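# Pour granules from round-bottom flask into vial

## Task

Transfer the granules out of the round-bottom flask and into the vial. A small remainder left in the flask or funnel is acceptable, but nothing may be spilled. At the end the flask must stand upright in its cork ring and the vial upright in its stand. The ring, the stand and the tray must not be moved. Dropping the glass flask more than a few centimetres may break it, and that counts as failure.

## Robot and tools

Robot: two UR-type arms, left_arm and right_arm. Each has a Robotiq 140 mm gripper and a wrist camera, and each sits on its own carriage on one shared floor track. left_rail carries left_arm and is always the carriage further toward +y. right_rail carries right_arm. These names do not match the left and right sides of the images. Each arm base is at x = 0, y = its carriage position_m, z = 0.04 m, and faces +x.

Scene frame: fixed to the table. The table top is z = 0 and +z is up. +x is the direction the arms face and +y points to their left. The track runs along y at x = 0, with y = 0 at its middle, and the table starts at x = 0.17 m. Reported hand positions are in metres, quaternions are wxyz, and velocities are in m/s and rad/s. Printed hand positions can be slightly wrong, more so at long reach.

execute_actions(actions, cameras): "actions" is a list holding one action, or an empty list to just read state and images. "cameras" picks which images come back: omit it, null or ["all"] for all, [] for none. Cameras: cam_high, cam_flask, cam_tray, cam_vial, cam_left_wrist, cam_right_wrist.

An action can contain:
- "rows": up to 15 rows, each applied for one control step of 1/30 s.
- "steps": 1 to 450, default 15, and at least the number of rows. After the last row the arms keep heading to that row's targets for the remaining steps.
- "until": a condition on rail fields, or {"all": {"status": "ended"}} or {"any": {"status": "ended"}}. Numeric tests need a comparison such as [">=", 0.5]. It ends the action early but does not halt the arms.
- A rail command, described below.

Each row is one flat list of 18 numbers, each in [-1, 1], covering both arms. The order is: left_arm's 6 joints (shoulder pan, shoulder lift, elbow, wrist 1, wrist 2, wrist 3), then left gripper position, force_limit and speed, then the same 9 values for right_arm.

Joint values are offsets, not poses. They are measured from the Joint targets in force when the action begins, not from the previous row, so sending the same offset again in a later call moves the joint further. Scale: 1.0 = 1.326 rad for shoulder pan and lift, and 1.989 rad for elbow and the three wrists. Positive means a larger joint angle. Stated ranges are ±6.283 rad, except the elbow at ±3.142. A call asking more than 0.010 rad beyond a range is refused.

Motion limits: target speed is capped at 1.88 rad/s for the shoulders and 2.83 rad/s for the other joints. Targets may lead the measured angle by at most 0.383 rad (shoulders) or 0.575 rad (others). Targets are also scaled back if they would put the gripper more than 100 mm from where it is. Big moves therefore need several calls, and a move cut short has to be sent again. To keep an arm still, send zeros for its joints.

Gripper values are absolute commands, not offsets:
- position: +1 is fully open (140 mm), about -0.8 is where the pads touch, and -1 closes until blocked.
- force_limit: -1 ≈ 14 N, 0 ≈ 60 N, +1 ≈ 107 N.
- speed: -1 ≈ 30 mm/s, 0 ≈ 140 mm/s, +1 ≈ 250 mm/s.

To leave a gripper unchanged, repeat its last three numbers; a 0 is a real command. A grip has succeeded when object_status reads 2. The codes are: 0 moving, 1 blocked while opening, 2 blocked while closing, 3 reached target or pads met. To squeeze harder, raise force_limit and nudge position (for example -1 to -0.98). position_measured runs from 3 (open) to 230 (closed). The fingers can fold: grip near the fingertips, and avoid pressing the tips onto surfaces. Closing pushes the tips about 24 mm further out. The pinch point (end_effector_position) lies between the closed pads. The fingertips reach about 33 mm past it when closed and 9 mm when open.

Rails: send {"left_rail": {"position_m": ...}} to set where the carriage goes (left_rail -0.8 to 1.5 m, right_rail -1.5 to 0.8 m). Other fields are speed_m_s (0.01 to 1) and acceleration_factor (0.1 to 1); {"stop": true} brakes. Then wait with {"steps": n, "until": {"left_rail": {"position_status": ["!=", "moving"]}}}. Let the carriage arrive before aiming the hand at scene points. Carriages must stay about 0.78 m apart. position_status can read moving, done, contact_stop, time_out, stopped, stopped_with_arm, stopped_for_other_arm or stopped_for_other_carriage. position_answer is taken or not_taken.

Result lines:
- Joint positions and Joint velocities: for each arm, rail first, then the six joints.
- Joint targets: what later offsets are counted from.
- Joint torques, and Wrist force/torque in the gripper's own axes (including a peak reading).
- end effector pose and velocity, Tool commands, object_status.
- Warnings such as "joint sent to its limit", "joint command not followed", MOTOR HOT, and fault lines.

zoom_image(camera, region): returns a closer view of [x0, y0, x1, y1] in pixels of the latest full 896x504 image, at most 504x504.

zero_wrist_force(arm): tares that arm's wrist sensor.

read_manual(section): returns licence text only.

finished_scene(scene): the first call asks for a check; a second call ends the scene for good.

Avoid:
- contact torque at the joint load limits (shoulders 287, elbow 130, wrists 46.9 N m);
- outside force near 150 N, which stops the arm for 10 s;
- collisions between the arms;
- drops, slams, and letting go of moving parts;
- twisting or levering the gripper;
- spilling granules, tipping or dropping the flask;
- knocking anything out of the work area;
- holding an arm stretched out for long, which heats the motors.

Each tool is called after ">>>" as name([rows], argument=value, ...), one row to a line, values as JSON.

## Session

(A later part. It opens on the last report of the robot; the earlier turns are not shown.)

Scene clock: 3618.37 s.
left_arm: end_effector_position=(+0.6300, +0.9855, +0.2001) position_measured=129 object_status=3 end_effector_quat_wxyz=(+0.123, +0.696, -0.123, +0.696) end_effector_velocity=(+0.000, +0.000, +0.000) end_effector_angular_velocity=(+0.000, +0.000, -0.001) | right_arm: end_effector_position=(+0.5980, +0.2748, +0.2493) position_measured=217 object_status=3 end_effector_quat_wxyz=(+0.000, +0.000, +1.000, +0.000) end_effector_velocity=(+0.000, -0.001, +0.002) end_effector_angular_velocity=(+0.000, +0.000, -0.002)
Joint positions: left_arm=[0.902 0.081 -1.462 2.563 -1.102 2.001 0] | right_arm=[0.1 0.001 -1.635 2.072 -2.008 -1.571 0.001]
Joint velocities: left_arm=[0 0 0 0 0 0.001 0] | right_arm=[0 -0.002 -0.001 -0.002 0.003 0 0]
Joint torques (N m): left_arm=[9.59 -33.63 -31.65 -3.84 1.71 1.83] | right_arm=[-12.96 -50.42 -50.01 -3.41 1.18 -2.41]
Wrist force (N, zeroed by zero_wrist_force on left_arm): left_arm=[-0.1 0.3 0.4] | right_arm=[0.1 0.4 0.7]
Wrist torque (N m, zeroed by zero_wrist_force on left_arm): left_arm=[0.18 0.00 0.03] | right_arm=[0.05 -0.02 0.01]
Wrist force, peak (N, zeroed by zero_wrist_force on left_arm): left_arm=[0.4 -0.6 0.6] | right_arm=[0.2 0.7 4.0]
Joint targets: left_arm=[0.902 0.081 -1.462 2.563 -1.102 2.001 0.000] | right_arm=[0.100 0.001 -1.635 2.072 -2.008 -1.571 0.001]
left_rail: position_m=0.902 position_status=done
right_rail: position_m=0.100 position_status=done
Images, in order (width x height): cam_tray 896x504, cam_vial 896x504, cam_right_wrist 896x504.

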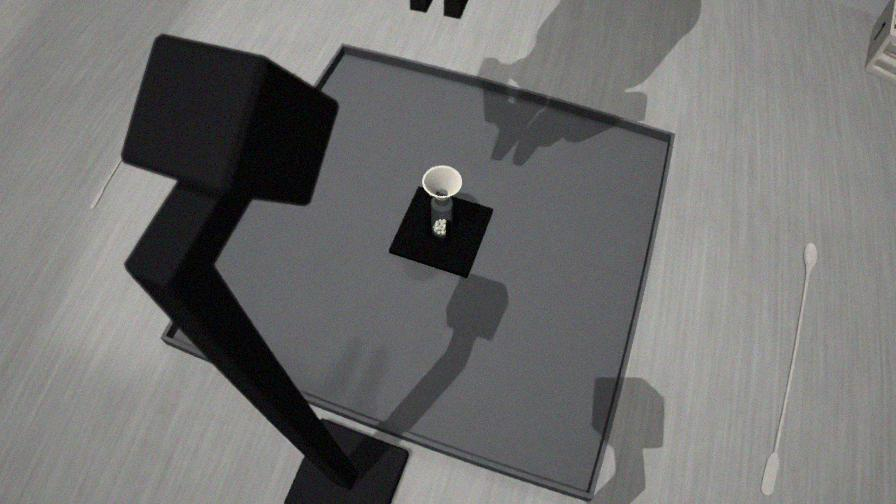

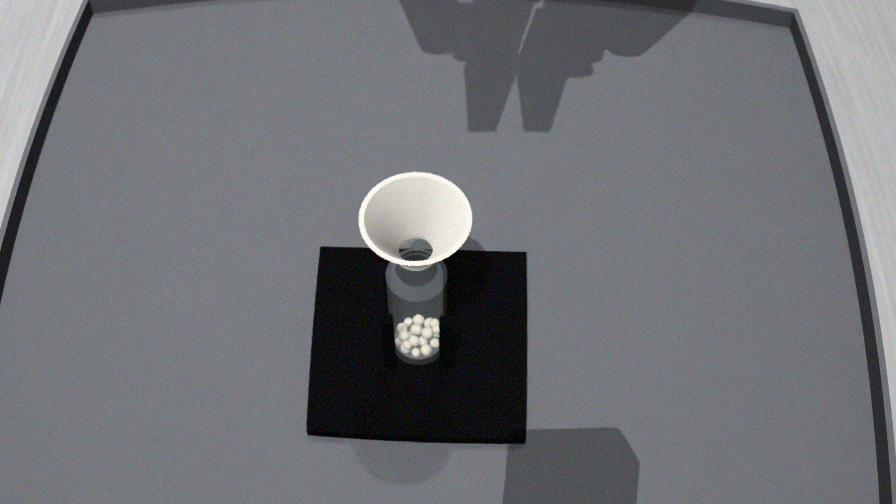

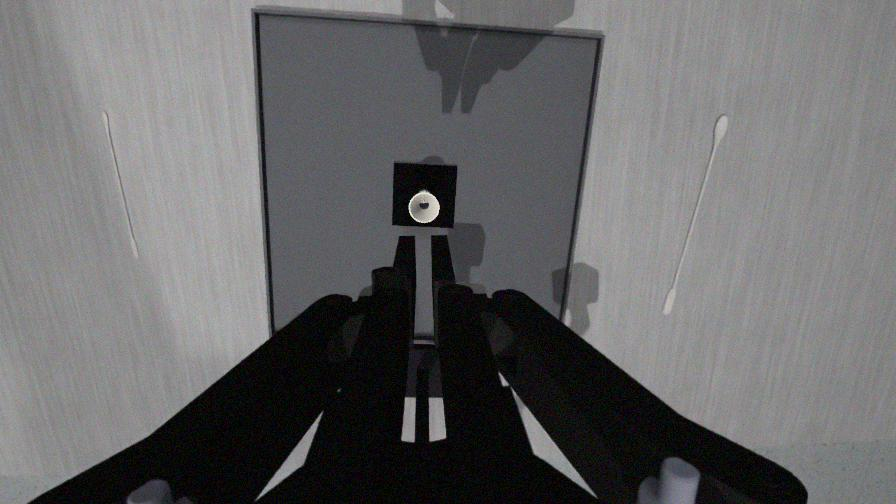

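>>> execute_actions([
  {"right_rail":{"position_m":-0.075},"rows":[[0,0,0,0,0,0,0.0,-0.4,-0.8,0,0.00022,0.00022,-0.00037,0,0,-1,-1,-1],[0,0,0,0,0,0,0.0,-0.4,-0.8,0,0.00157,0.00159,-0.00264,0,0,-1,-1,-1],[0,0,0,0,0,0,0.0,-0.4,-0.8,0,0.00473,0.00479,-0.00795,0,0,-1,-1,-1],[0,0,0,0,0,0,0.0,-0.4,-0.8,0,0.00995,0.01009,-0.01673,0,0,-1,-1,-1],[0,0,0,0,0,0,0.0,-0.4,-0.8,0,0.01714,0.01738,-0.02881,0,0,-1,-1,-1],[0,0,0,0,0,0,0.0,-0.4,-0.8,0,0.02592,0.02628,-0.04356,0,0,-1,-1,-1],[0,0,0,0,0,0,0.0,-0.4,-0.8,0,0.03574,0.03624,-0.06007,0,0,-1,-1,-1],[0,0,0,0,0,0,0.0,-0.4,-0.8,0,0.04592,0.04656,-0.07717,0,0,-1,-1,-1],[0,0,0,0,0,0,0.0,-0.4,-0.8,0,0.05574,0.05652,-0.09368,0,0,-1,-1,-1],[0,0,0,0,0,0,0.0,-0.4,-0.8,0,0.06452,0.06542,-0.10843,0,0,-1,-1,-1],[0,0,0,0,0,0,0.0,-0.4,-0.8,0,0.07171,0.07271,-0.12051,0,0,-1,-1,-1],[0,0,0,0,0,0,0.0,-0.4,-0.8,0,0.07694,0.07801,-0.1293,0,0,-1,-1,-1],[0,0,0,0,0,0,0.0,-0.4,-0.8,0,0.0801,0.08121,-0.13461,0,0,-1,-1,-1],[0,0,0,0,0,0,0.0,-0.4,-0.8,0,0.08144,0.08258,-0.13687,0,0,-1,-1,-1],[0,0,0,0,0,0,0.0,-0.4,-0.8,0.000025,0.081664,0.0828,-0.137242,0,0.0000166,-1,-1,-1]],"steps":60,"until":{"right_rail":{"position_status":["!=","moving"]}}},
], cameras=["cam_right_wrist", "cam_tray"])

Scene clock: 3716.40 s.
left_arm: end_effector_position=(+0.6300, +0.9855, +0.2001) position_measured=129 object_status=3 end_effector_quat_wxyz=(+0.123, +0.696, -0.123, +0.696) end_effector_velocity=(+0.000, +0.000, +0.000) end_effector_angular_velocity=(+0.000, +0.000, -0.001) | right_arm: end_effector_position=(+0.5799, +0.0999, +0.1197) position_measured=231 object_status=3 end_effector_quat_wxyz=(+0.000, +0.000, +1.000, +0.000) end_effector_velocity=(+0.000, -0.002, +0.000) end_effector_angular_velocity=(-0.001, -0.001, -0.001)
Joint positions: left_arm=[0.902 0.081 -1.462 2.563 -1.102 2.001 0] | right_arm=[-0.075 0.001 -1.527 2.237 -2.28 -1.571 0.001]
Joint velocities: left_arm=[0 0 0 0 0 0 0] | right_arm=[-0.001 -0.001 0 0 -0.002 -0.001 0]
Joint torques (N m): left_arm=[9.53 -34.09 -30.71 -3.82 1.69 2.04] | right_arm=[1.86 -29.89 -29.03 -6.09 1.57 0.25]
Wrist force (N, zeroed by zero_wrist_force on left_arm): left_arm=[0.0 -0.1 0.2] | right_arm=[-0.1 0.7 -0.1]
Wrist torque (N m, zeroed by zero_wrist_force on left_arm): left_arm=[0.08 -0.01 0.03] | right_arm=[0.16 0.04 0.05]
Wrist force, peak (N, zeroed by zero_wrist_force on left_arm): left_arm=[0.7 -0.1 0.6] | right_arm=[0.3 1.5 3.0]
Joint targets: left_arm=[0.902 0.081 -1.462 2.563 -1.102 2.001 0.000] | right_arm=[-0.075 0.001 -1.527 2.237 -2.281 -1.571 0.001]
left_rail: position_m=0.902 position_status=done
right_rail: position_m=-0.075 position_status=done
Images, in order (width x height): cam_tray 896x504, cam_right_wrist 896x504.

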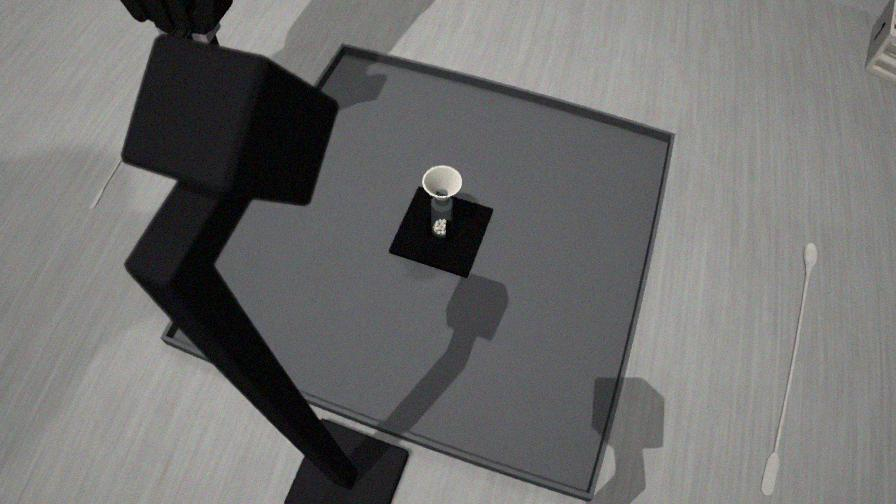

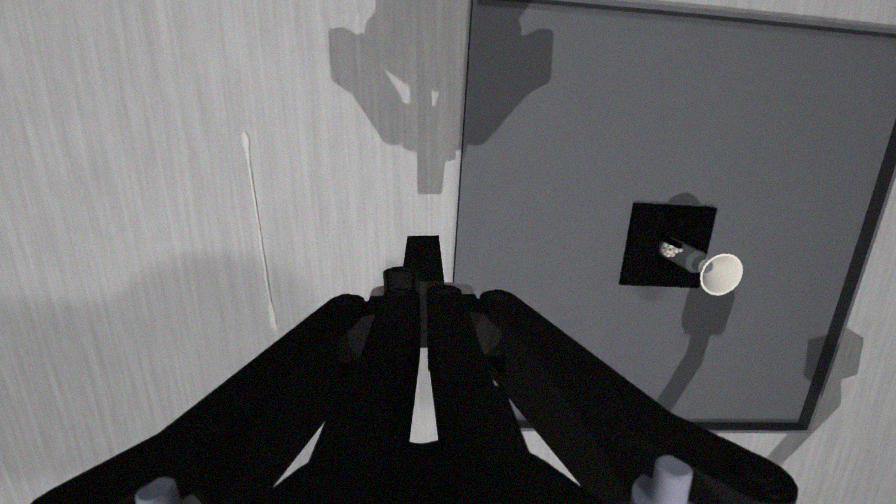

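>>> zoom_image(camera="cam_right_wrist", region=[380, 160, 540, 320])

Scaled by 3.150 from the camera's 896x504 image, which has a finer 1280x720 frame.

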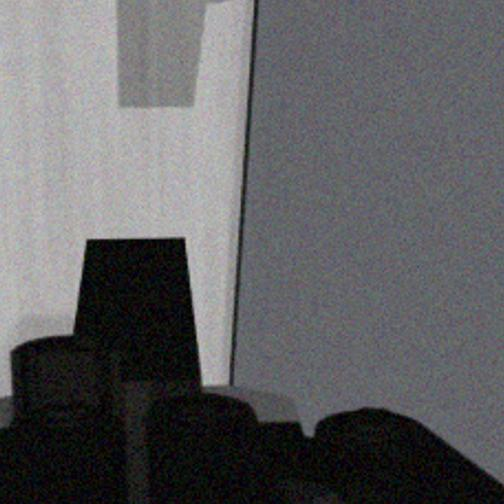

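>>> execute_actions([
  {"rows":[[0,0,0,0,0,0,0.0,-0.4,-0.8,0,0.00026,0.00008,-0.00026,0,0,-1,-1,-1],[0,0,0,0,0,0,0.0,-0.4,-0.8,0,0.00185,0.00059,-0.00183,0,0,-1,-1,-1],[0,0,0,0,0,0,0.0,-0.4,-0.8,0,0.00559,0.00179,-0.00552,0,0,-1,-1,-1],[0,0,0,0,0,0,0.0,-0.4,-0.8,0,0.01177,0.00377,-0.01162,0,0,-1,-1,-1],[0,0,0,0,0,0,0.0,-0.4,-0.8,0,0.02027,0.0065,-0.02001,0,0,-1,-1,-1],[0,0,0,0,0,0,0.0,-0.4,-0.8,0,0.03065,0.00983,-0.03026,0,0,-1,-1,-1],[0,0,0,0,0,0,0.0,-0.4,-0.8,0,0.04227,0.01355,-0.04173,0,0,-1,-1,-1],[0,0,0,0,0,0,0.0,-0.4,-0.8,0,0.05431,0.01741,-0.05362,0,0,-1,-1,-1],[0,0,0,0,0,0,0.0,-0.4,-0.8,0,0.06592,0.02114,-0.06509,0,0,-1,-1,-1],[0,0,0,0,0,0,0.0,-0.4,-0.8,0,0.07631,0.02447,-0.07534,0,0,-1,-1,-1],[0,0,0,0,0,0,0.0,-0.4,-0.8,0,0.0848,0.02719,-0.08373,0,0,-1,-1,-1],[0,0,0,0,0,0,0.0,-0.4,-0.8,0,0.09099,0.02917,-0.08983,0,0,-1,-1,-1],[0,0,0,0,0,0,0.0,-0.4,-0.8,0,0.09472,0.03037,-0.09352,0,0,-1,-1,-1],[0,0,0,0,0,0,0.0,-0.4,-0.8,0,0.09632,0.03088,-0.09509,0,0,-1,-1,-1],[0,0,0,0,0,0,0.0,-0.4,-0.8,0,0.096578,0.030965,-0.09535,0,0,-1,-1,-1]],"steps":22},
], cameras=["cam_right_wrist"])

>>> zoom_image(camera="cam_right_wrist", region=[380, 160, 540, 320])

Scene clock: 3748.20 s.
left_arm: end_effector_position=(+0.6300, +0.9855, +0.2001) position_measured=129 object_status=3 end_effector_quat_wxyz=(+0.123, +0.696, -0.123, +0.696) end_effector_velocity=(+0.000, -0.001, +0.000) end_effector_angular_velocity=(+0.002, -0.001, -0.001) | right_arm: end_effector_position=(+0.5798, +0.0998, +0.0363) position_measured=231 object_status=3 end_effector_quat_wxyz=(+0.000, +0.000, +1.000, +0.000) end_effector_velocity=(+0.000, +0.001, -0.001) end_effector_angular_velocity=(+0.000, +0.000, +0.000)
Joint positions: left_arm=[0.902 0.081 -1.462 2.563 -1.102 2.001 0] | right_arm=[-0.075 0.001 -1.399 2.298 -2.47 -1.571 0.001]
Joint velocities: left_arm=[0 -0.001 0 0 0 0 0.002] | right_arm=[0 0.001 0.003 0 -0.003 0 0]
Joint torques (N m): left_arm=[8.05 -34.89 -31.73 -3.95 1.54 1.95] | right_arm=[13.46 -35.85 -24.31 -6.39 0.84 1.74]
Wrist force (N, zeroed by zero_wrist_force on left_arm): left_arm=[0.3 -0.2 0.2] | right_arm=[-0.2 0.4 0.8]
Wrist torque (N m, zeroed by zero_wrist_force on left_arm): left_arm=[0.06 -0.09 0.03] | right_arm=[0.07 0.10 0.04]
Wrist force, peak (N, zeroed by zero_wrist_force on left_arm): left_arm=[-0.1 -0.6 0.5] | right_arm=[0.0 0.5 2.3]
Joint targets: left_arm=[0.902 0.081 -1.462 2.563 -1.102 2.001 0.000] | right_arm=[-0.075 0.001 -1.399 2.299 -2.470 -1.571 0.001]
left_rail: position_m=0.902 position_status=done
right_rail: position_m=-0.075 position_status=done
Images, in order (width x height): cam_right_wrist 896x504.

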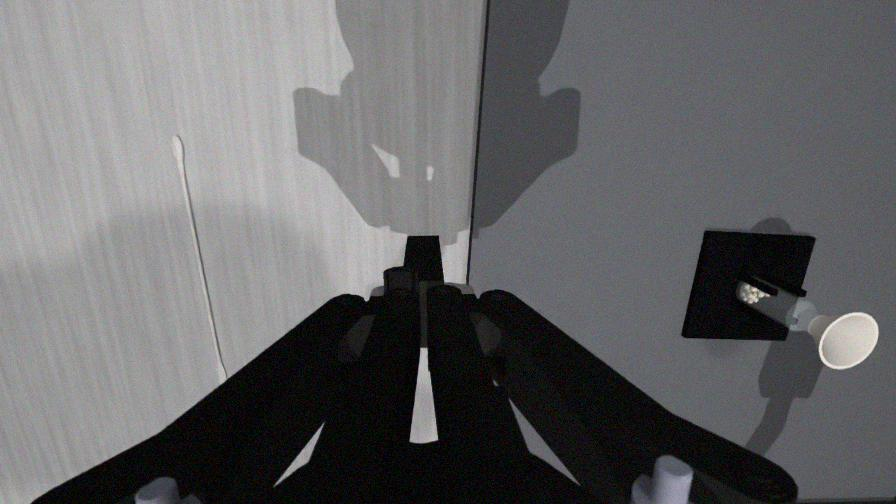

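Scaled by 3.150 from the camera's 896x504 image, which has a finer 1280x720 frame.

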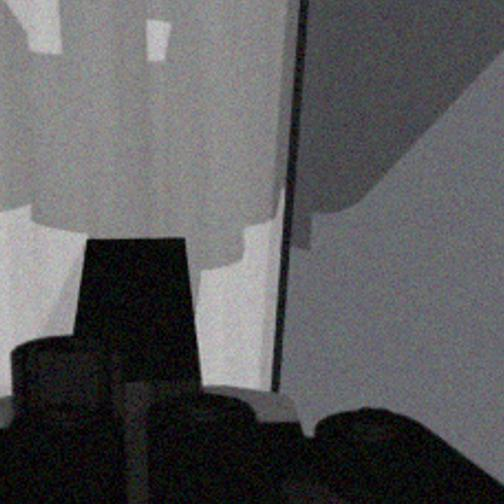

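>>> zero_wrist_force(arm="right_arm")

>>> execute_actions([
  {"right_rail":{"position_m":-0.061,"speed_m_s":0.03,"acceleration_factor":0.3},"steps":90,"until":{"right_rail":{"position_status":["!=","moving"]}}},
], cameras=["cam_right_wrist", "cam_vial"])

>>> zoom_image(camera="cam_right_wrist", region=[380, 160, 540, 320])

Wrist force sensor zeroed.

Scene clock: 3757.07 s.
left_arm: end_effector_position=(+0.6300, +0.9855, +0.2001) position_measured=129 object_status=3 end_effector_quat_wxyz=(+0.123, +0.696, -0.123, +0.696) end_effector_velocity=(+0.000, +0.000, +0.000) end_effector_angular_velocity=(+0.001, -0.001, +0.000) | right_arm: end_effector_position=(+0.5798, +0.1138, +0.0361) position_measured=231 object_status=3 end_effector_quat_wxyz=(+0.000, +0.000, +1.000, +0.000) end_effector_velocity=(+0.001, -0.001, +0.000) end_effector_angular_velocity=(+0.000, +0.000, -0.002)
Joint positions: left_arm=[0.902 0.081 -1.462 2.563 -1.102 2.001 0] | right_arm=[-0.061 0.001 -1.399 2.299 -2.47 -1.571 0.001]
Joint velocities: left_arm=[0 0 0 0 0 0 0.001] | right_arm=[0 -0.002 0.002 -0.001 0 0 0]
Joint torques (N m): left_arm=[9.09 -33.6 -30.51 -3.67 1.62 1.97] | right_arm=[9.04 -36.13 -33.74 -5.63 1.18 1.66]
Wrist force (N, zeroed by zero_wrist_force): left_arm=[0.1 0.4 0.5] | right_arm=[0.0 -0.1 0.2]
Wrist torque (N m, zeroed by zero_wrist_force): left_arm=[0.19 -0.04 0.04] | right_arm=[-0.02 0.02 0.00]
Wrist force, peak (N, zeroed by zero_wrist_force): left_arm=[0.5 -0.6 0.2] | right_arm=[0.1 -1.0 -0.2]
Joint targets: left_arm=[0.902 0.081 -1.462 2.563 -1.102 2.001 0.000] | right_arm=[-0.061 0.001 -1.399 2.299 -2.470 -1.571 0.001]
Tool commands: left_gripper/position=+0.0 left_gripper/force_limit=-0.4 left_gripper/speed=-0.8 right_gripper/position=-1.0 right_gripper/force_limit=-1.0 right_gripper/speed=-1.0
left_rail: position_m=0.902 position_status=done
right_rail: position_m=-0.061 speed_m_s=0.03 position_status=done
Images, in order (width x height): cam_vial 896x504, cam_right_wrist 896x504.

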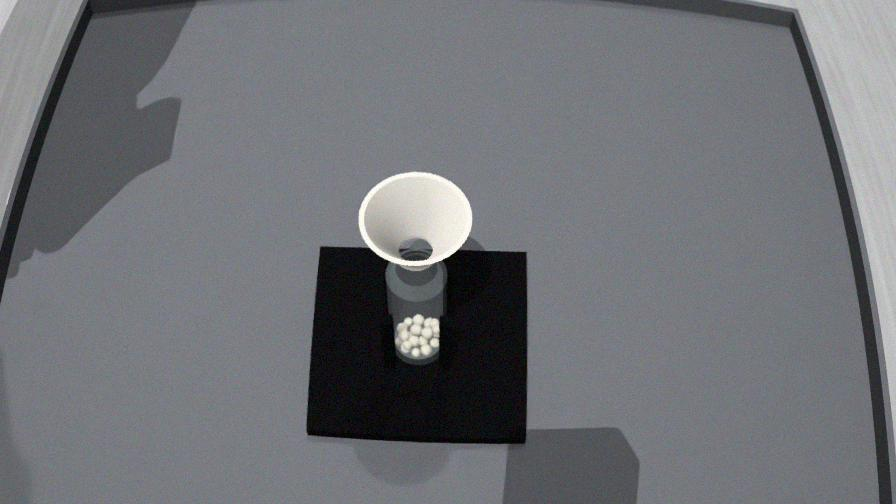

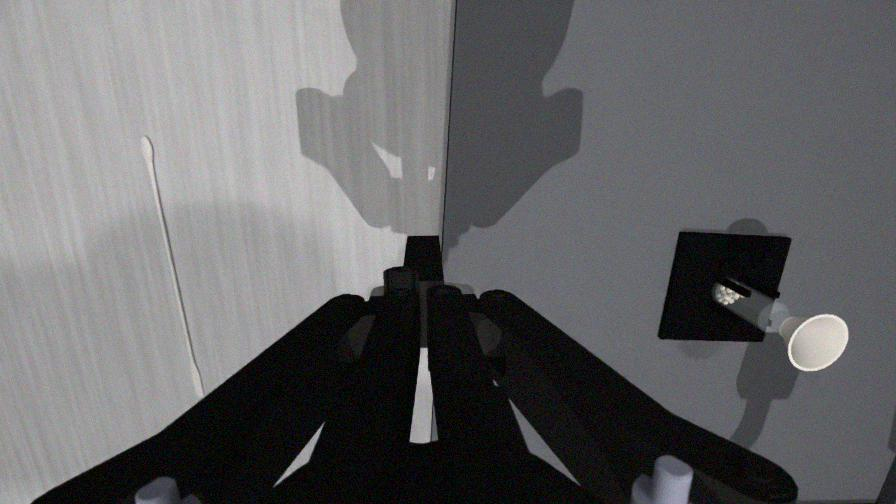

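Scaled by 3.150 from the camera's 896x504 image, which has a finer 1280x720 frame.

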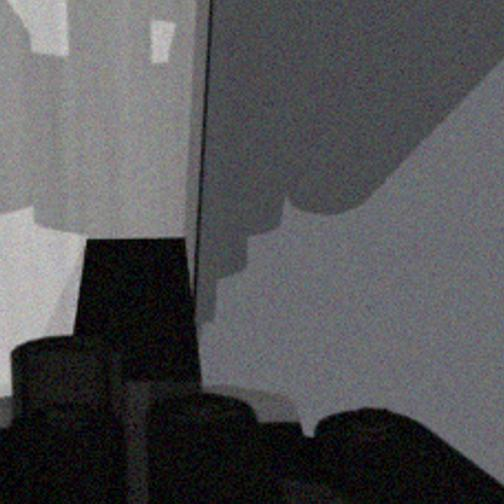

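>>> execute_actions([
  {"right_rail":{"position_m":-0.0575,"speed_m_s":0.02,"acceleration_factor":0.3},"steps":90,"until":{"right_rail":{"position_status":["!=","moving"]}}},
], cameras=["cam_right_wrist", "cam_vial"])

>>> zoom_image(camera="cam_vial", region=[290, 150, 550, 460])

Scene clock: 3764.33 s.
left_arm: end_effector_position=(+0.6300, +0.9855, +0.2001) position_measured=129 object_status=3 end_effector_quat_wxyz=(+0.123, +0.696, -0.123, +0.696) end_effector_velocity=(+0.000, +0.000, +0.000) end_effector_angular_velocity=(-0.001, +0.001, +0.001) | right_arm: end_effector_position=(+0.5798, +0.1173, +0.0361) position_measured=231 object_status=3 end_effector_quat_wxyz=(+0.000, +0.000, +1.000, +0.000) end_effector_velocity=(+0.001, +0.001, +0.000) end_effector_angular_velocity=(-0.001, -0.001, +0.001)
Joint positions: left_arm=[0.902 0.081 -1.462 2.563 -1.102 2.001 0] | right_arm=[-0.057 0.001 -1.399 2.299 -2.47 -1.571 0.001]
Joint velocities: left_arm=[0 0.001 0 0 0 0 -0.001] | right_arm=[0 0.002 0.001 -0.001 -0.001 -0.001 0.001]
Joint torques (N m): left_arm=[8.38 -33.37 -30.78 -3.81 1.7 1.77] | right_arm=[0.37 -38.22 -35.81 -4.69 1.32 1.5]
Wrist force (N, zeroed by zero_wrist_force): left_arm=[-0.1 -0.5 0.4] | right_arm=[0.0 -0.1 0.0]
Wrist torque (N m, zeroed by zero_wrist_force): left_arm=[0.00 0.00 0.03] | right_arm=[0.07 0.01 0.01]
Wrist force, peak (N, zeroed by zero_wrist_force): left_arm=[0.1 -0.4 0.8] | right_arm=[0.2 -0.8 0.2]
Joint targets: left_arm=[0.902 0.081 -1.462 2.563 -1.102 2.001 0.000] | right_arm=[-0.057 0.001 -1.399 2.299 -2.470 -1.571 0.001]
Tool commands: left_gripper/position=+0.0 left_gripper/force_limit=-0.4 left_gripper/speed=-0.8 right_gripper/position=-1.0 right_gripper/force_limit=-1.0 right_gripper/speed=-1.0
left_rail: position_m=0.902 position_status=done
right_rail: position_m=-0.057 speed_m_s=0.02 position_status=done
Images, in order (width x height): cam_vial 896x504, cam_right_wrist 896x504.

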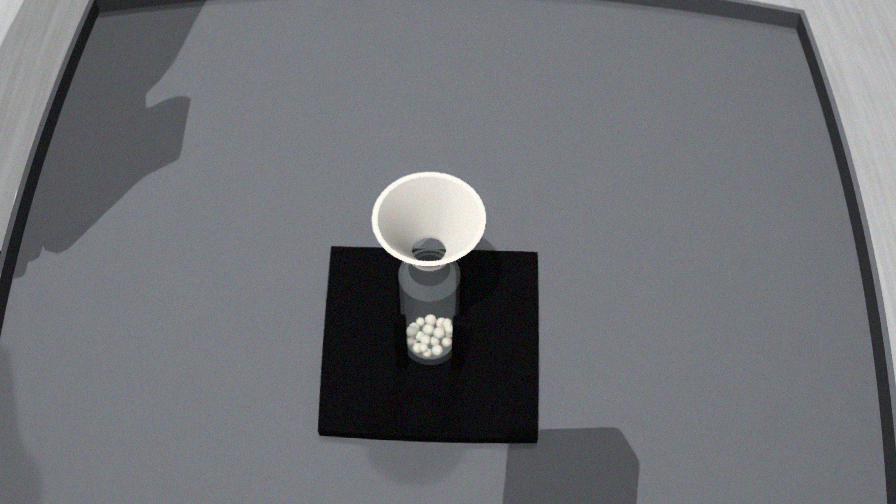

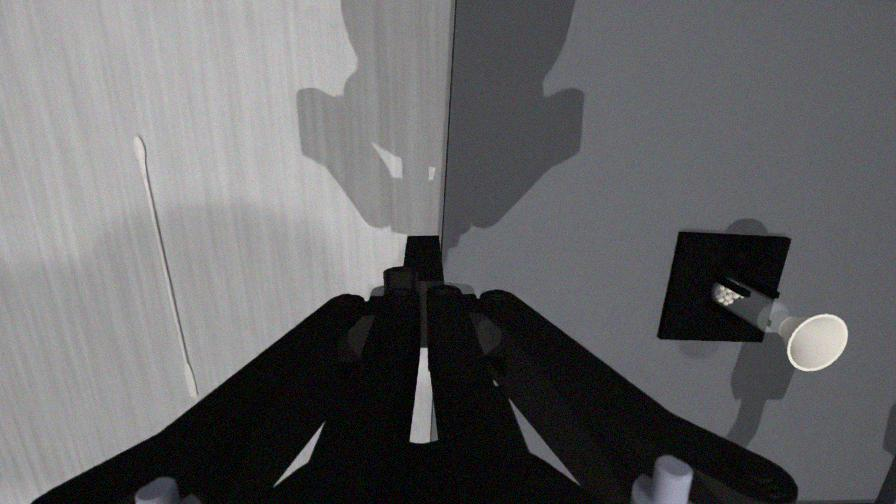

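Scaled by 1.626 from the camera's 896x504 image, which has a finer 1280x720 frame.

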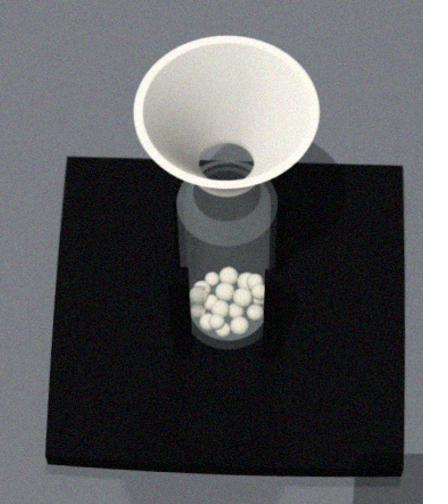

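>>> execute_actions([
  {"right_rail":{"position_m":-0.0544,"speed_m_s":0.02,"acceleration_factor":0.3},"steps":90,"until":{"right_rail":{"position_status":["!=","moving"]}}},
], cameras=["cam_tray", "cam_vial"])

>>> zoom_image(camera="cam_vial", region=[290, 150, 570, 460])

Scene clock: 3772.70 s.
left_arm: end_effector_position=(+0.6300, +0.9855, +0.2001) position_measured=129 object_status=3 end_effector_quat_wxyz=(+0.123, +0.696, -0.123, +0.696) end_effector_velocity=(+0.000, +0.000, +0.000) end_effector_angular_velocity=(+0.001, +0.000, +0.001) | right_arm: end_effector_position=(+0.5798, +0.1203, +0.0361) position_measured=231 object_status=3 end_effector_quat_wxyz=(+0.000, +0.000, +1.000, +0.000) end_effector_velocity=(+0.001, +0.001, +0.001) end_effector_angular_velocity=(+0.000, -0.002, +0.001)
Joint positions: left_arm=[0.902 0.081 -1.462 2.563 -1.102 2.001 0] | right_arm=[-0.054 0.001 -1.399 2.299 -2.47 -1.571 0.001]
Joint velocities: left_arm=[0 0 0 0 0 -0.001 0.001] | right_arm=[0 0.001 -0.001 -0.001 -0.001 0 0]
Joint torques (N m): left_arm=[9.3 -33.65 -30.69 -3.45 1.61 1.63] | right_arm=[-3.36 -37.13 -35.36 -3.19 1.26 2.16]
Wrist force (N, zeroed by zero_wrist_force): left_arm=[-0.2 0.0 0.2] | right_arm=[-0.2 -0.5 0.1]
Wrist torque (N m, zeroed by zero_wrist_force): left_arm=[0.09 0.02 0.03] | right_arm=[-0.04 0.05 0.01]
Wrist force, peak (N, zeroed by zero_wrist_force): left_arm=[-0.6 0.3 0.5] | right_arm=[-0.1 -1.3 0.2]
Joint targets: left_arm=[0.902 0.081 -1.462 2.563 -1.102 2.001 0.000] | right_arm=[-0.054 0.001 -1.399 2.299 -2.470 -1.571 0.001]
Tool commands: left_gripper/position=+0.0 left_gripper/force_limit=-0.4 left_gripper/speed=-0.8 right_gripper/position=-1.0 right_gripper/force_limit=-1.0 right_gripper/speed=-1.0
left_rail: position_m=0.902 position_status=done
right_rail: position_m=-0.054 speed_m_s=0.02 position_status=done
Images, in order (width x height): cam_tray 896x504, cam_vial 896x504.

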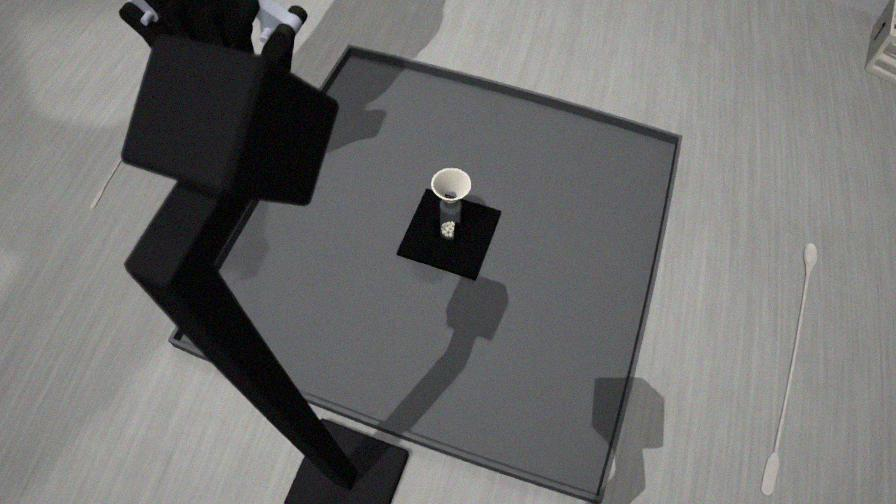

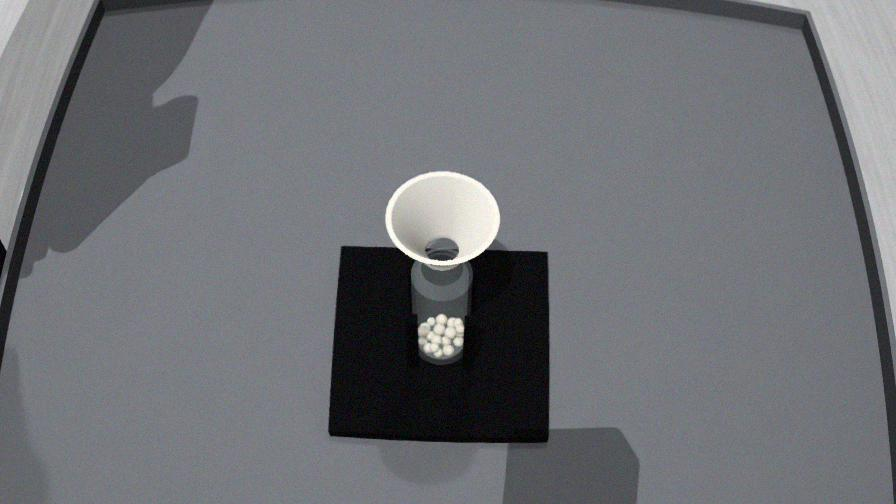

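Scaled by 1.626 from the camera's 896x504 image, which has a finer 1280x720 frame.

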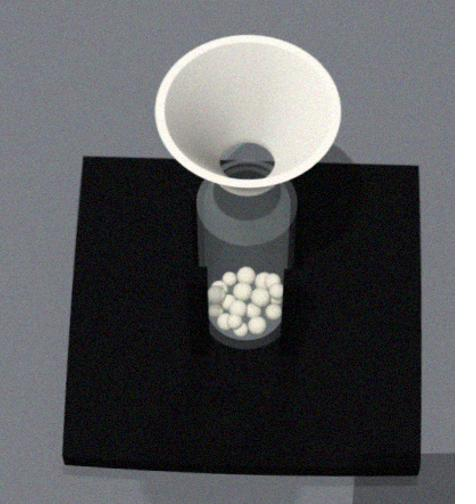

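>>> execute_actions([
  {"right_rail":{"position_m":-0.09,"speed_m_s":0.3,"acceleration_factor":0.7},"steps":90,"until":{"right_rail":{"position_status":["!=","moving"]}}},
], cameras=[])

>>> execute_actions([
  {"rows":[[0,0,0,0,0,0,0.0,-0.4,-0.8,0,-0.00048,-0.00031,0.00063,0,0,-1,-1,-1],[0,0,0,0,0,0,0.0,-0.4,-0.8,0,-0.00342,-0.00218,0.00447,0,0,-1,-1,-1],[0,0,0,0,0,0,0.0,-0.4,-0.8,0,-0.01032,-0.00659,0.01347,0,0,-1,-1,-1],[0,0,0,0,0,0,0.0,-0.4,-0.8,0,-0.02173,-0.01387,0.02835,0,0,-1,-1,-1],[0,0,0,0,0,0,0.0,-0.4,-0.8,0,-0.03741,-0.02388,0.04882,0,0,-1,-1,-1],[0,0,0,0,0,0,0.0,-0.4,-0.8,0,-0.05657,-0.03611,0.07382,0,0,-1,-1,-1],[0,0,0,0,0,0,0.0,-0.4,-0.8,0,-0.07802,-0.04979,0.10181,0,0,-1,-1,-1],[0,0,0,0,0,0,0.0,-0.4,-0.8,0,-0.10023,-0.06397,0.13079,0,0,-1,-1,-1],[0,0,0,0,0,0,0.0,-0.4,-0.8,0,-0.12167,-0.07766,0.15877,0,0,-1,-1,-1],[0,0,0,0,0,0,0.0,-0.4,-0.8,0,-0.14083,-0.08989,0.18377,0,0,-1,-1,-1],[0,0,0,0,0,0,0.0,-0.4,-0.8,0,-0.15651,-0.0999,0.20424,0,0,-1,-1,-1],[0,0,0,0,0,0,0.0,-0.4,-0.8,0,-0.16792,-0.10718,0.21913,0,0,-1,-1,-1],[0,0,0,0,0,0,0.0,-0.4,-0.8,0,-0.17482,-0.11158,0.22813,0,0,-1,-1,-1],[0,0,0,0,0,0,0.0,-0.4,-0.8,0,-0.17776,-0.11346,0.23197,0,0,-1,-1,-1],[0,0,0,0,0,0,0.0,-0.4,-0.8,0,-0.178242,-0.113765,0.232593,0,0,-1,-1,-1]],"steps":20},
])

Scene clock: 3799.83 s.
left_arm: end_effector_position=(+0.6300, +0.9855, +0.2001) position_measured=129 object_status=3 end_effector_quat_wxyz=(+0.123, +0.696, -0.123, +0.696) end_effector_velocity=(+0.000, +0.000, +0.000) end_effector_angular_velocity=(+0.001, +0.000, +0.000) | right_arm: end_effector_position=(+0.5798, +0.0849, +0.0361) position_measured=231 object_status=3 end_effector_quat_wxyz=(+0.000, +0.000, +1.000, +0.000) end_effector_velocity=(-0.001, +0.000, +0.000) end_effector_angular_velocity=(+0.000, +0.002, +0.001)
Joint positions: left_arm=[0.902 0.081 -1.462 2.563 -1.102 2.001 0] | right_arm=[-0.09 0.001 -1.399 2.299 -2.47 -1.571 0.001]
Joint velocities: left_arm=[0 -0.001 0 0 0 -0.001 0.001] | right_arm=[0 0 0 0 0.002 0 0]
Joint torques (N m): left_arm=[8.39 -33.58 -30.77 -3.84 1.3 1.81] | right_arm=[-10.53 -40.73 -35.15 -2.9 1.7 1.67]
Wrist force (N, zeroed by zero_wrist_force): left_arm=[0.3 0.4 0.5] | right_arm=[-0.3 0.0 0.1]
Wrist torque (N m, zeroed by zero_wrist_force): left_arm=[0.18 -0.07 0.03] | right_arm=[0.00 0.08 0.00]
Wrist force, peak (N, zeroed by zero_wrist_force): left_arm=[0.1 -0.3 0.8] | right_arm=[-0.1 1.3 -0.1]
Joint targets: left_arm=[0.902 0.081 -1.462 2.563 -1.102 2.001 0.000] | right_arm=[-0.090 0.001 -1.399 2.299 -2.470 -1.571 0.001]
Tool commands: left_gripper/position=+0.0 left_gripper/force_limit=-0.4 left_gripper/speed=-0.8 right_gripper/position=-1.0 right_gripper/force_limit=-1.0 right_gripper/speed=-1.0
left_rail: position_m=0.902 position_status=done
right_rail: position_m=-0.090 speed_m_s=0.30 position_status=done
No camera images: "cameras" was empty.

Scene clock: 3801.10 s.
left_arm: end_effector_position=(+0.6300, +0.9855, +0.2001) position_measured=129 object_status=3 end_effector_quat_wxyz=(+0.123, +0.696, -0.123, +0.696) end_effector_velocity=(+0.001, +0.000, +0.000) end_effector_angular_velocity=(+0.001, -0.001, +0.000) | right_arm: end_effector_position=(+0.5980, +0.0848, +0.2493) position_measured=231 object_status=3 end_effector_quat_wxyz=(+0.000, +0.000, +1.000, +0.000) end_effector_velocity=(+0.001, -0.001, +0.003) end_effector_angular_velocity=(-0.001, -0.004, -0.001)
Joint positions: left_arm=[0.902 0.081 -1.462 2.563 -1.102 2.001 0] | right_arm=[-0.09 0.001 -1.635 2.072 -2.008 -1.571 0.001]
Joint velocities: left_arm=[0 0 0 -0.001 0 0 0.001] | right_arm=[0 -0.001 -0.003 -0.002 0.001 -0.001 -0.001]
Joint torques (N m): left_arm=[9.61 -34.62 -30.38 -3.58 1.48 1.84] | right_arm=[-12.41 -51.97 -50.39 -2.44 1.2 1.94]
Wrist force (N, zeroed by zero_wrist_force): left_arm=[-0.1 0.5 0.1] | right_arm=[0.1 -0.3 0.1]
Wrist torque (N m, zeroed by zero_wrist_force): left_arm=[0.21 0.00 0.03] | right_arm=[-0.08 -0.07 -0.02]
Wrist force, peak (N, zeroed by zero_wrist_force): left_arm=[0.2 0.0 0.7] | right_arm=[-0.1 -0.3 -5.2]
Joint targets: left_arm=[0.902 0.081 -1.462 2.563 -1.102 2.001 0.000] | right_arm=[-0.090 0.001 -1.635 2.072 -2.008 -1.571 0.001]
left_rail: position_m=0.902 position_status=done
right_rail: position_m=-0.090 speed_m_s=0.30 position_status=done

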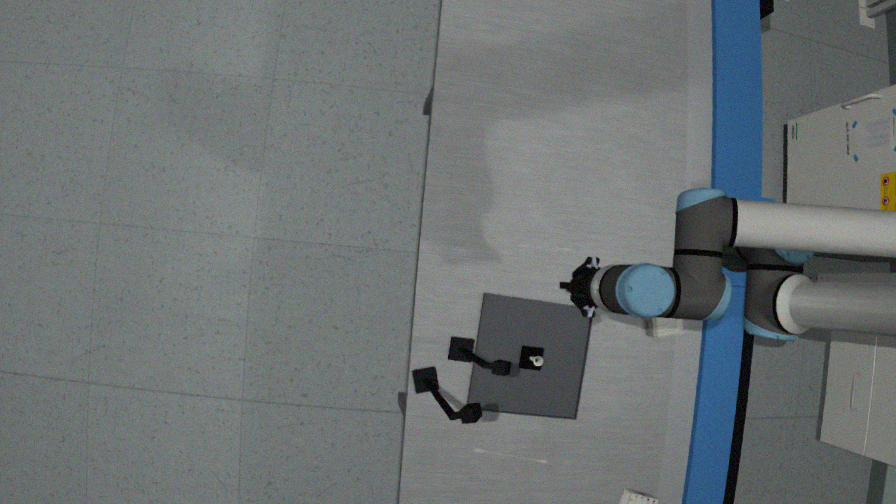

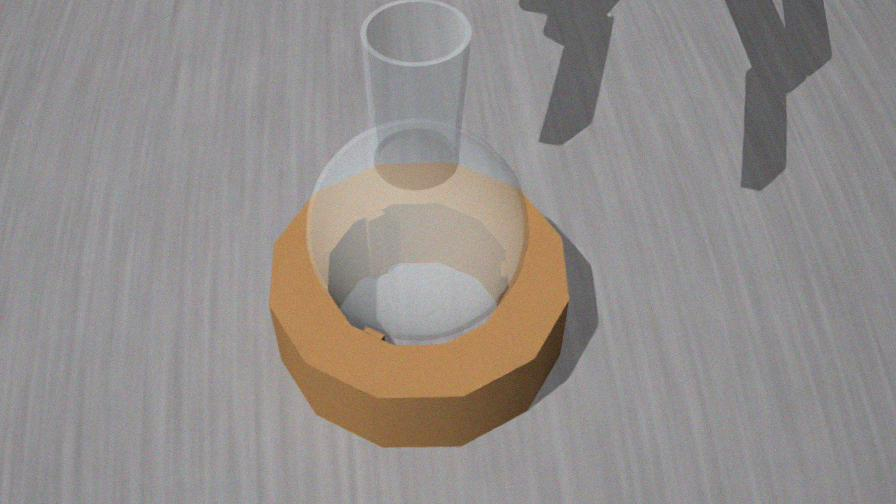

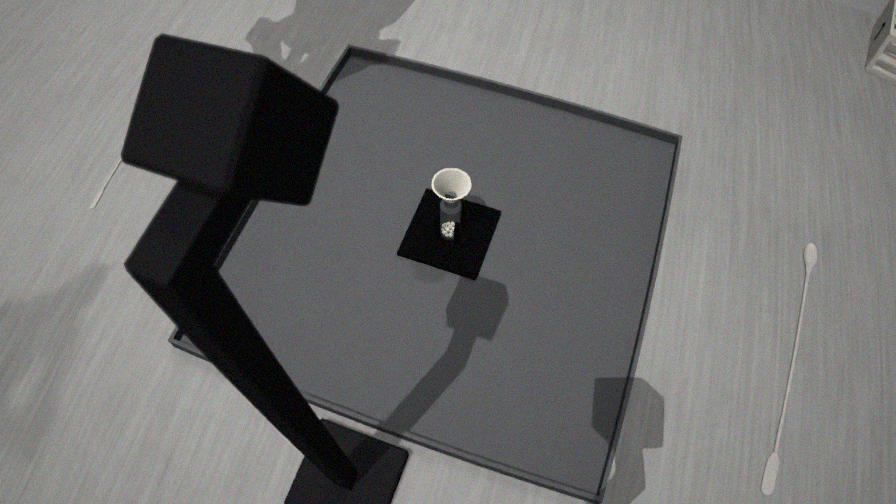

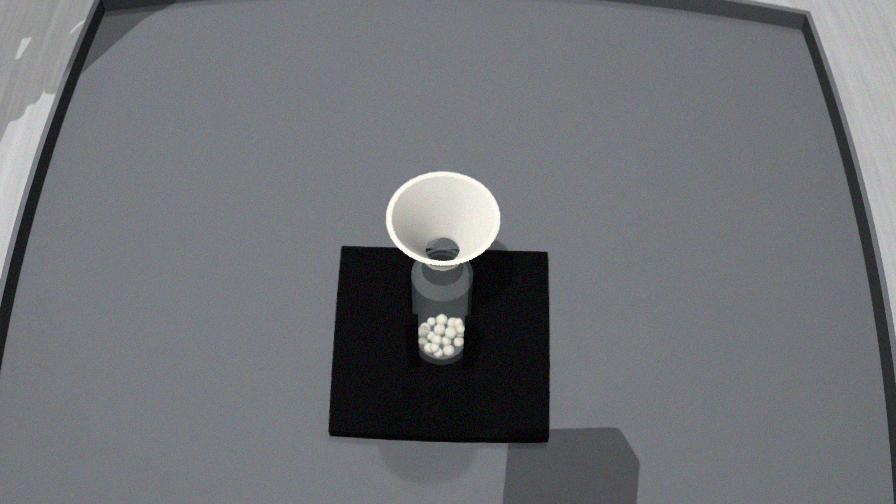

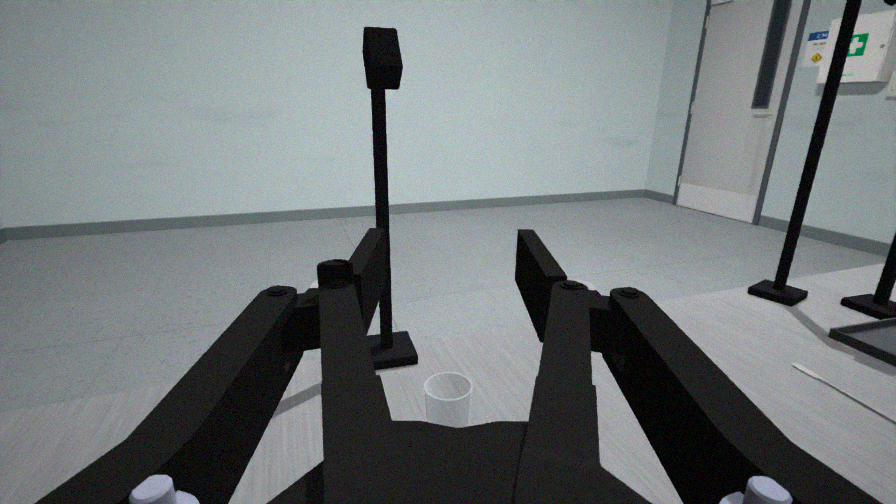

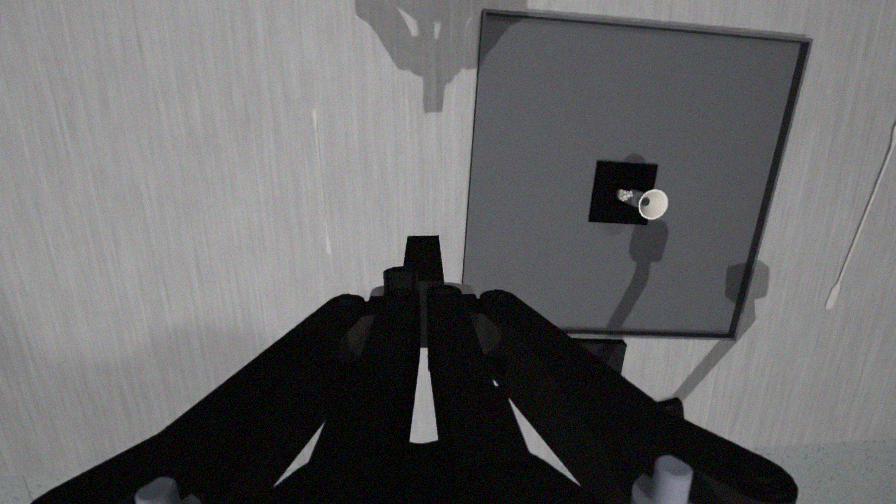

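>>> zoom_image(camera="cam_right_wrist", region=[450, 0, 640, 190])

>>> zoom_image(camera="cam_right_wrist", region=[450, 180, 640, 350])

>>> zoom_image(camera="cam_right_wrist", region=[620, 0, 820, 190])

>>> zoom_image(camera="cam_right_wrist", region=[620, 180, 800, 350])

Scaled by 2.653 from the camera's 896x504 image, which has a finer 1280x720 frame.

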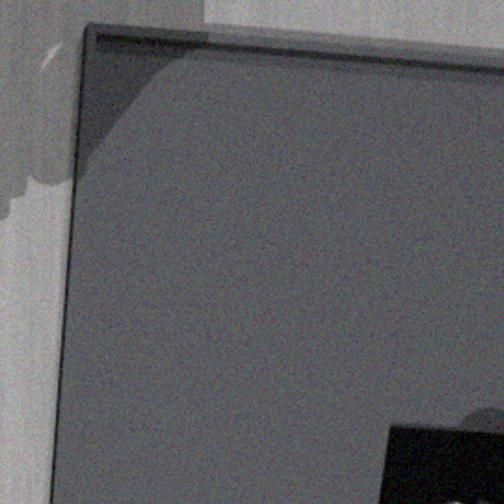

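Scaled by 2.653 from the camera's 896x504 image, which has a finer 1280x720 frame.

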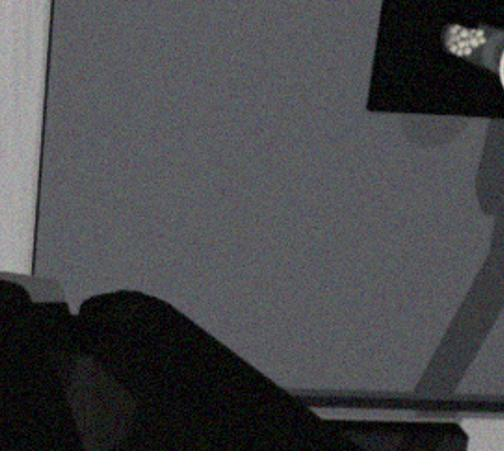

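Scaled by 2.520 from the camera's 896x504 image, which has a finer 1280x720 frame.

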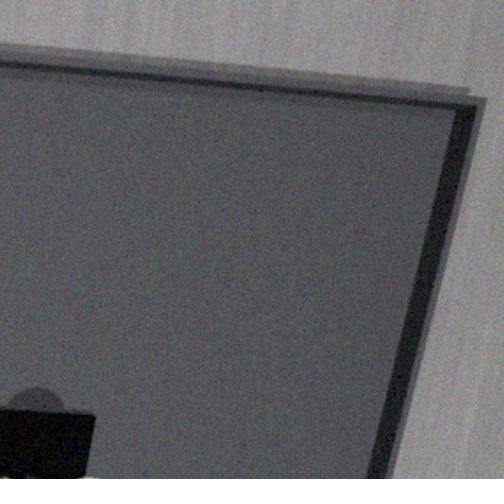

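Scaled by 2.800 from the camera's 896x504 image, which has a finer 1280x720 frame.

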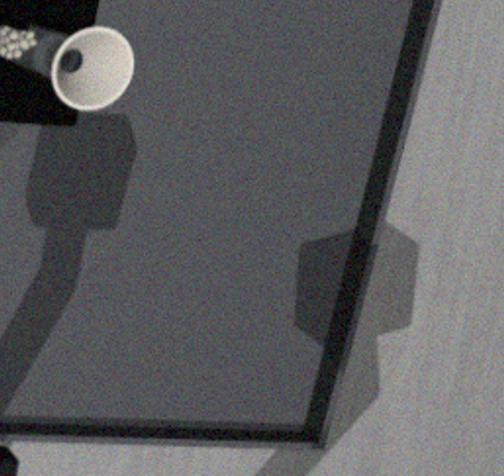

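>>> finished_scene(scene=1)

This call ended nothing. Check each condition of the task against the scene as it is now, look again where you are not sure, and mend what is not met. Then call finished_scene again.

>>> execute_actions(actions=[], cameras=["cam_flask", "cam_vial"])

>>> zoom_image(camera="cam_vial", region=[405, 305, 475, 370])

Scene clock: 3814.00 s.
left_arm: end_effector_position=(+0.6300, +0.9855, +0.2001) position_measured=129 object_status=3 end_effector_quat_wxyz=(+0.123, +0.696, -0.123, +0.696) end_effector_velocity=(+0.001, +0.000, +0.001) end_effector_angular_velocity=(-0.002, +0.000, +0.000) | right_arm: end_effector_position=(+0.5980, +0.0848, +0.2495) position_measured=231 object_status=3 end_effector_quat_wxyz=(+0.000, +0.000, +1.000, +0.000) end_effector_velocity=(+0.001, +0.000, -0.001) end_effector_angular_velocity=(+0.001, +0.000, +0.000)
Joint positions: left_arm=[0.902 0.081 -1.462 2.563 -1.102 2.001 0] | right_arm=[-0.09 0.001 -1.635 2.072 -2.008 -1.571 0.001]
Joint velocities: left_arm=[0 -0.001 0 -0.001 0 0 -0.002] | right_arm=[0 0 0.002 -0.001 -0.001 0.001 0.001]
Joint torques (N m): left_arm=[10.02 -33.74 -30.49 -3.75 1.45 1.72] | right_arm=[-14.45 -50.44 -45.24 -4.42 1.22 1.52]
Wrist force (N, zeroed by zero_wrist_force): left_arm=[0.0 0.2 0.3] | right_arm=[-0.2 -0.2 0.2]
Wrist torque (N m, zeroed by zero_wrist_force): left_arm=[0.15 -0.01 0.03] | right_arm=[-0.06 -0.01 -0.02]
Wrist force, peak (N, zeroed by zero_wrist_force): left_arm=[0.1 -0.3 0.8] | right_arm=[0.3 -0.5 0.0]
Joint targets: left_arm=[0.902 0.081 -1.462 2.563 -1.102 2.001 0.000] | right_arm=[-0.090 0.001 -1.635 2.072 -2.008 -1.571 0.001]
Tool commands: left_gripper/position=+0.0 left_gripper/force_limit=-0.4 left_gripper/speed=-0.8 right_gripper/position=-1.0 right_gripper/force_limit=-1.0 right_gripper/speed=-1.0
left_rail: position_m=0.902 position_status=done
right_rail: position_m=-0.090 speed_m_s=0.30 position_status=done
Images, in order (width x height): cam_flask 896x504, cam_vial 896x504.

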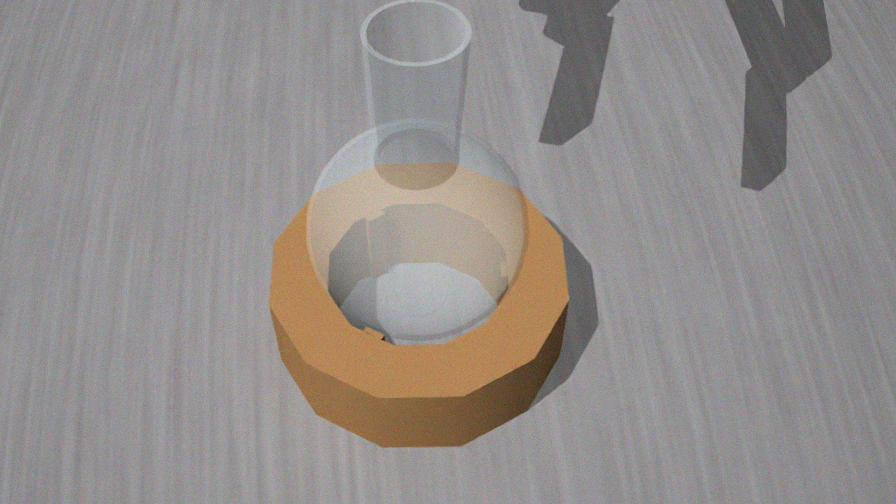

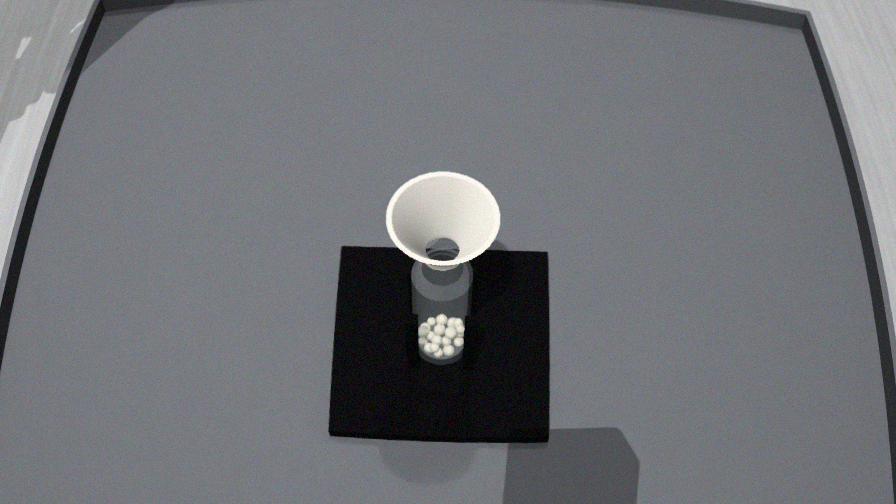

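Scaled by 7.200 from the camera's 896x504 image, which has a finer 1280x720 frame.

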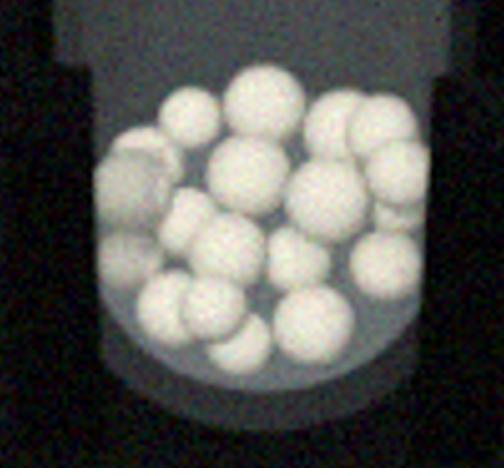

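>>> finished_scene(scene=1)

The scene is finished: the task was done.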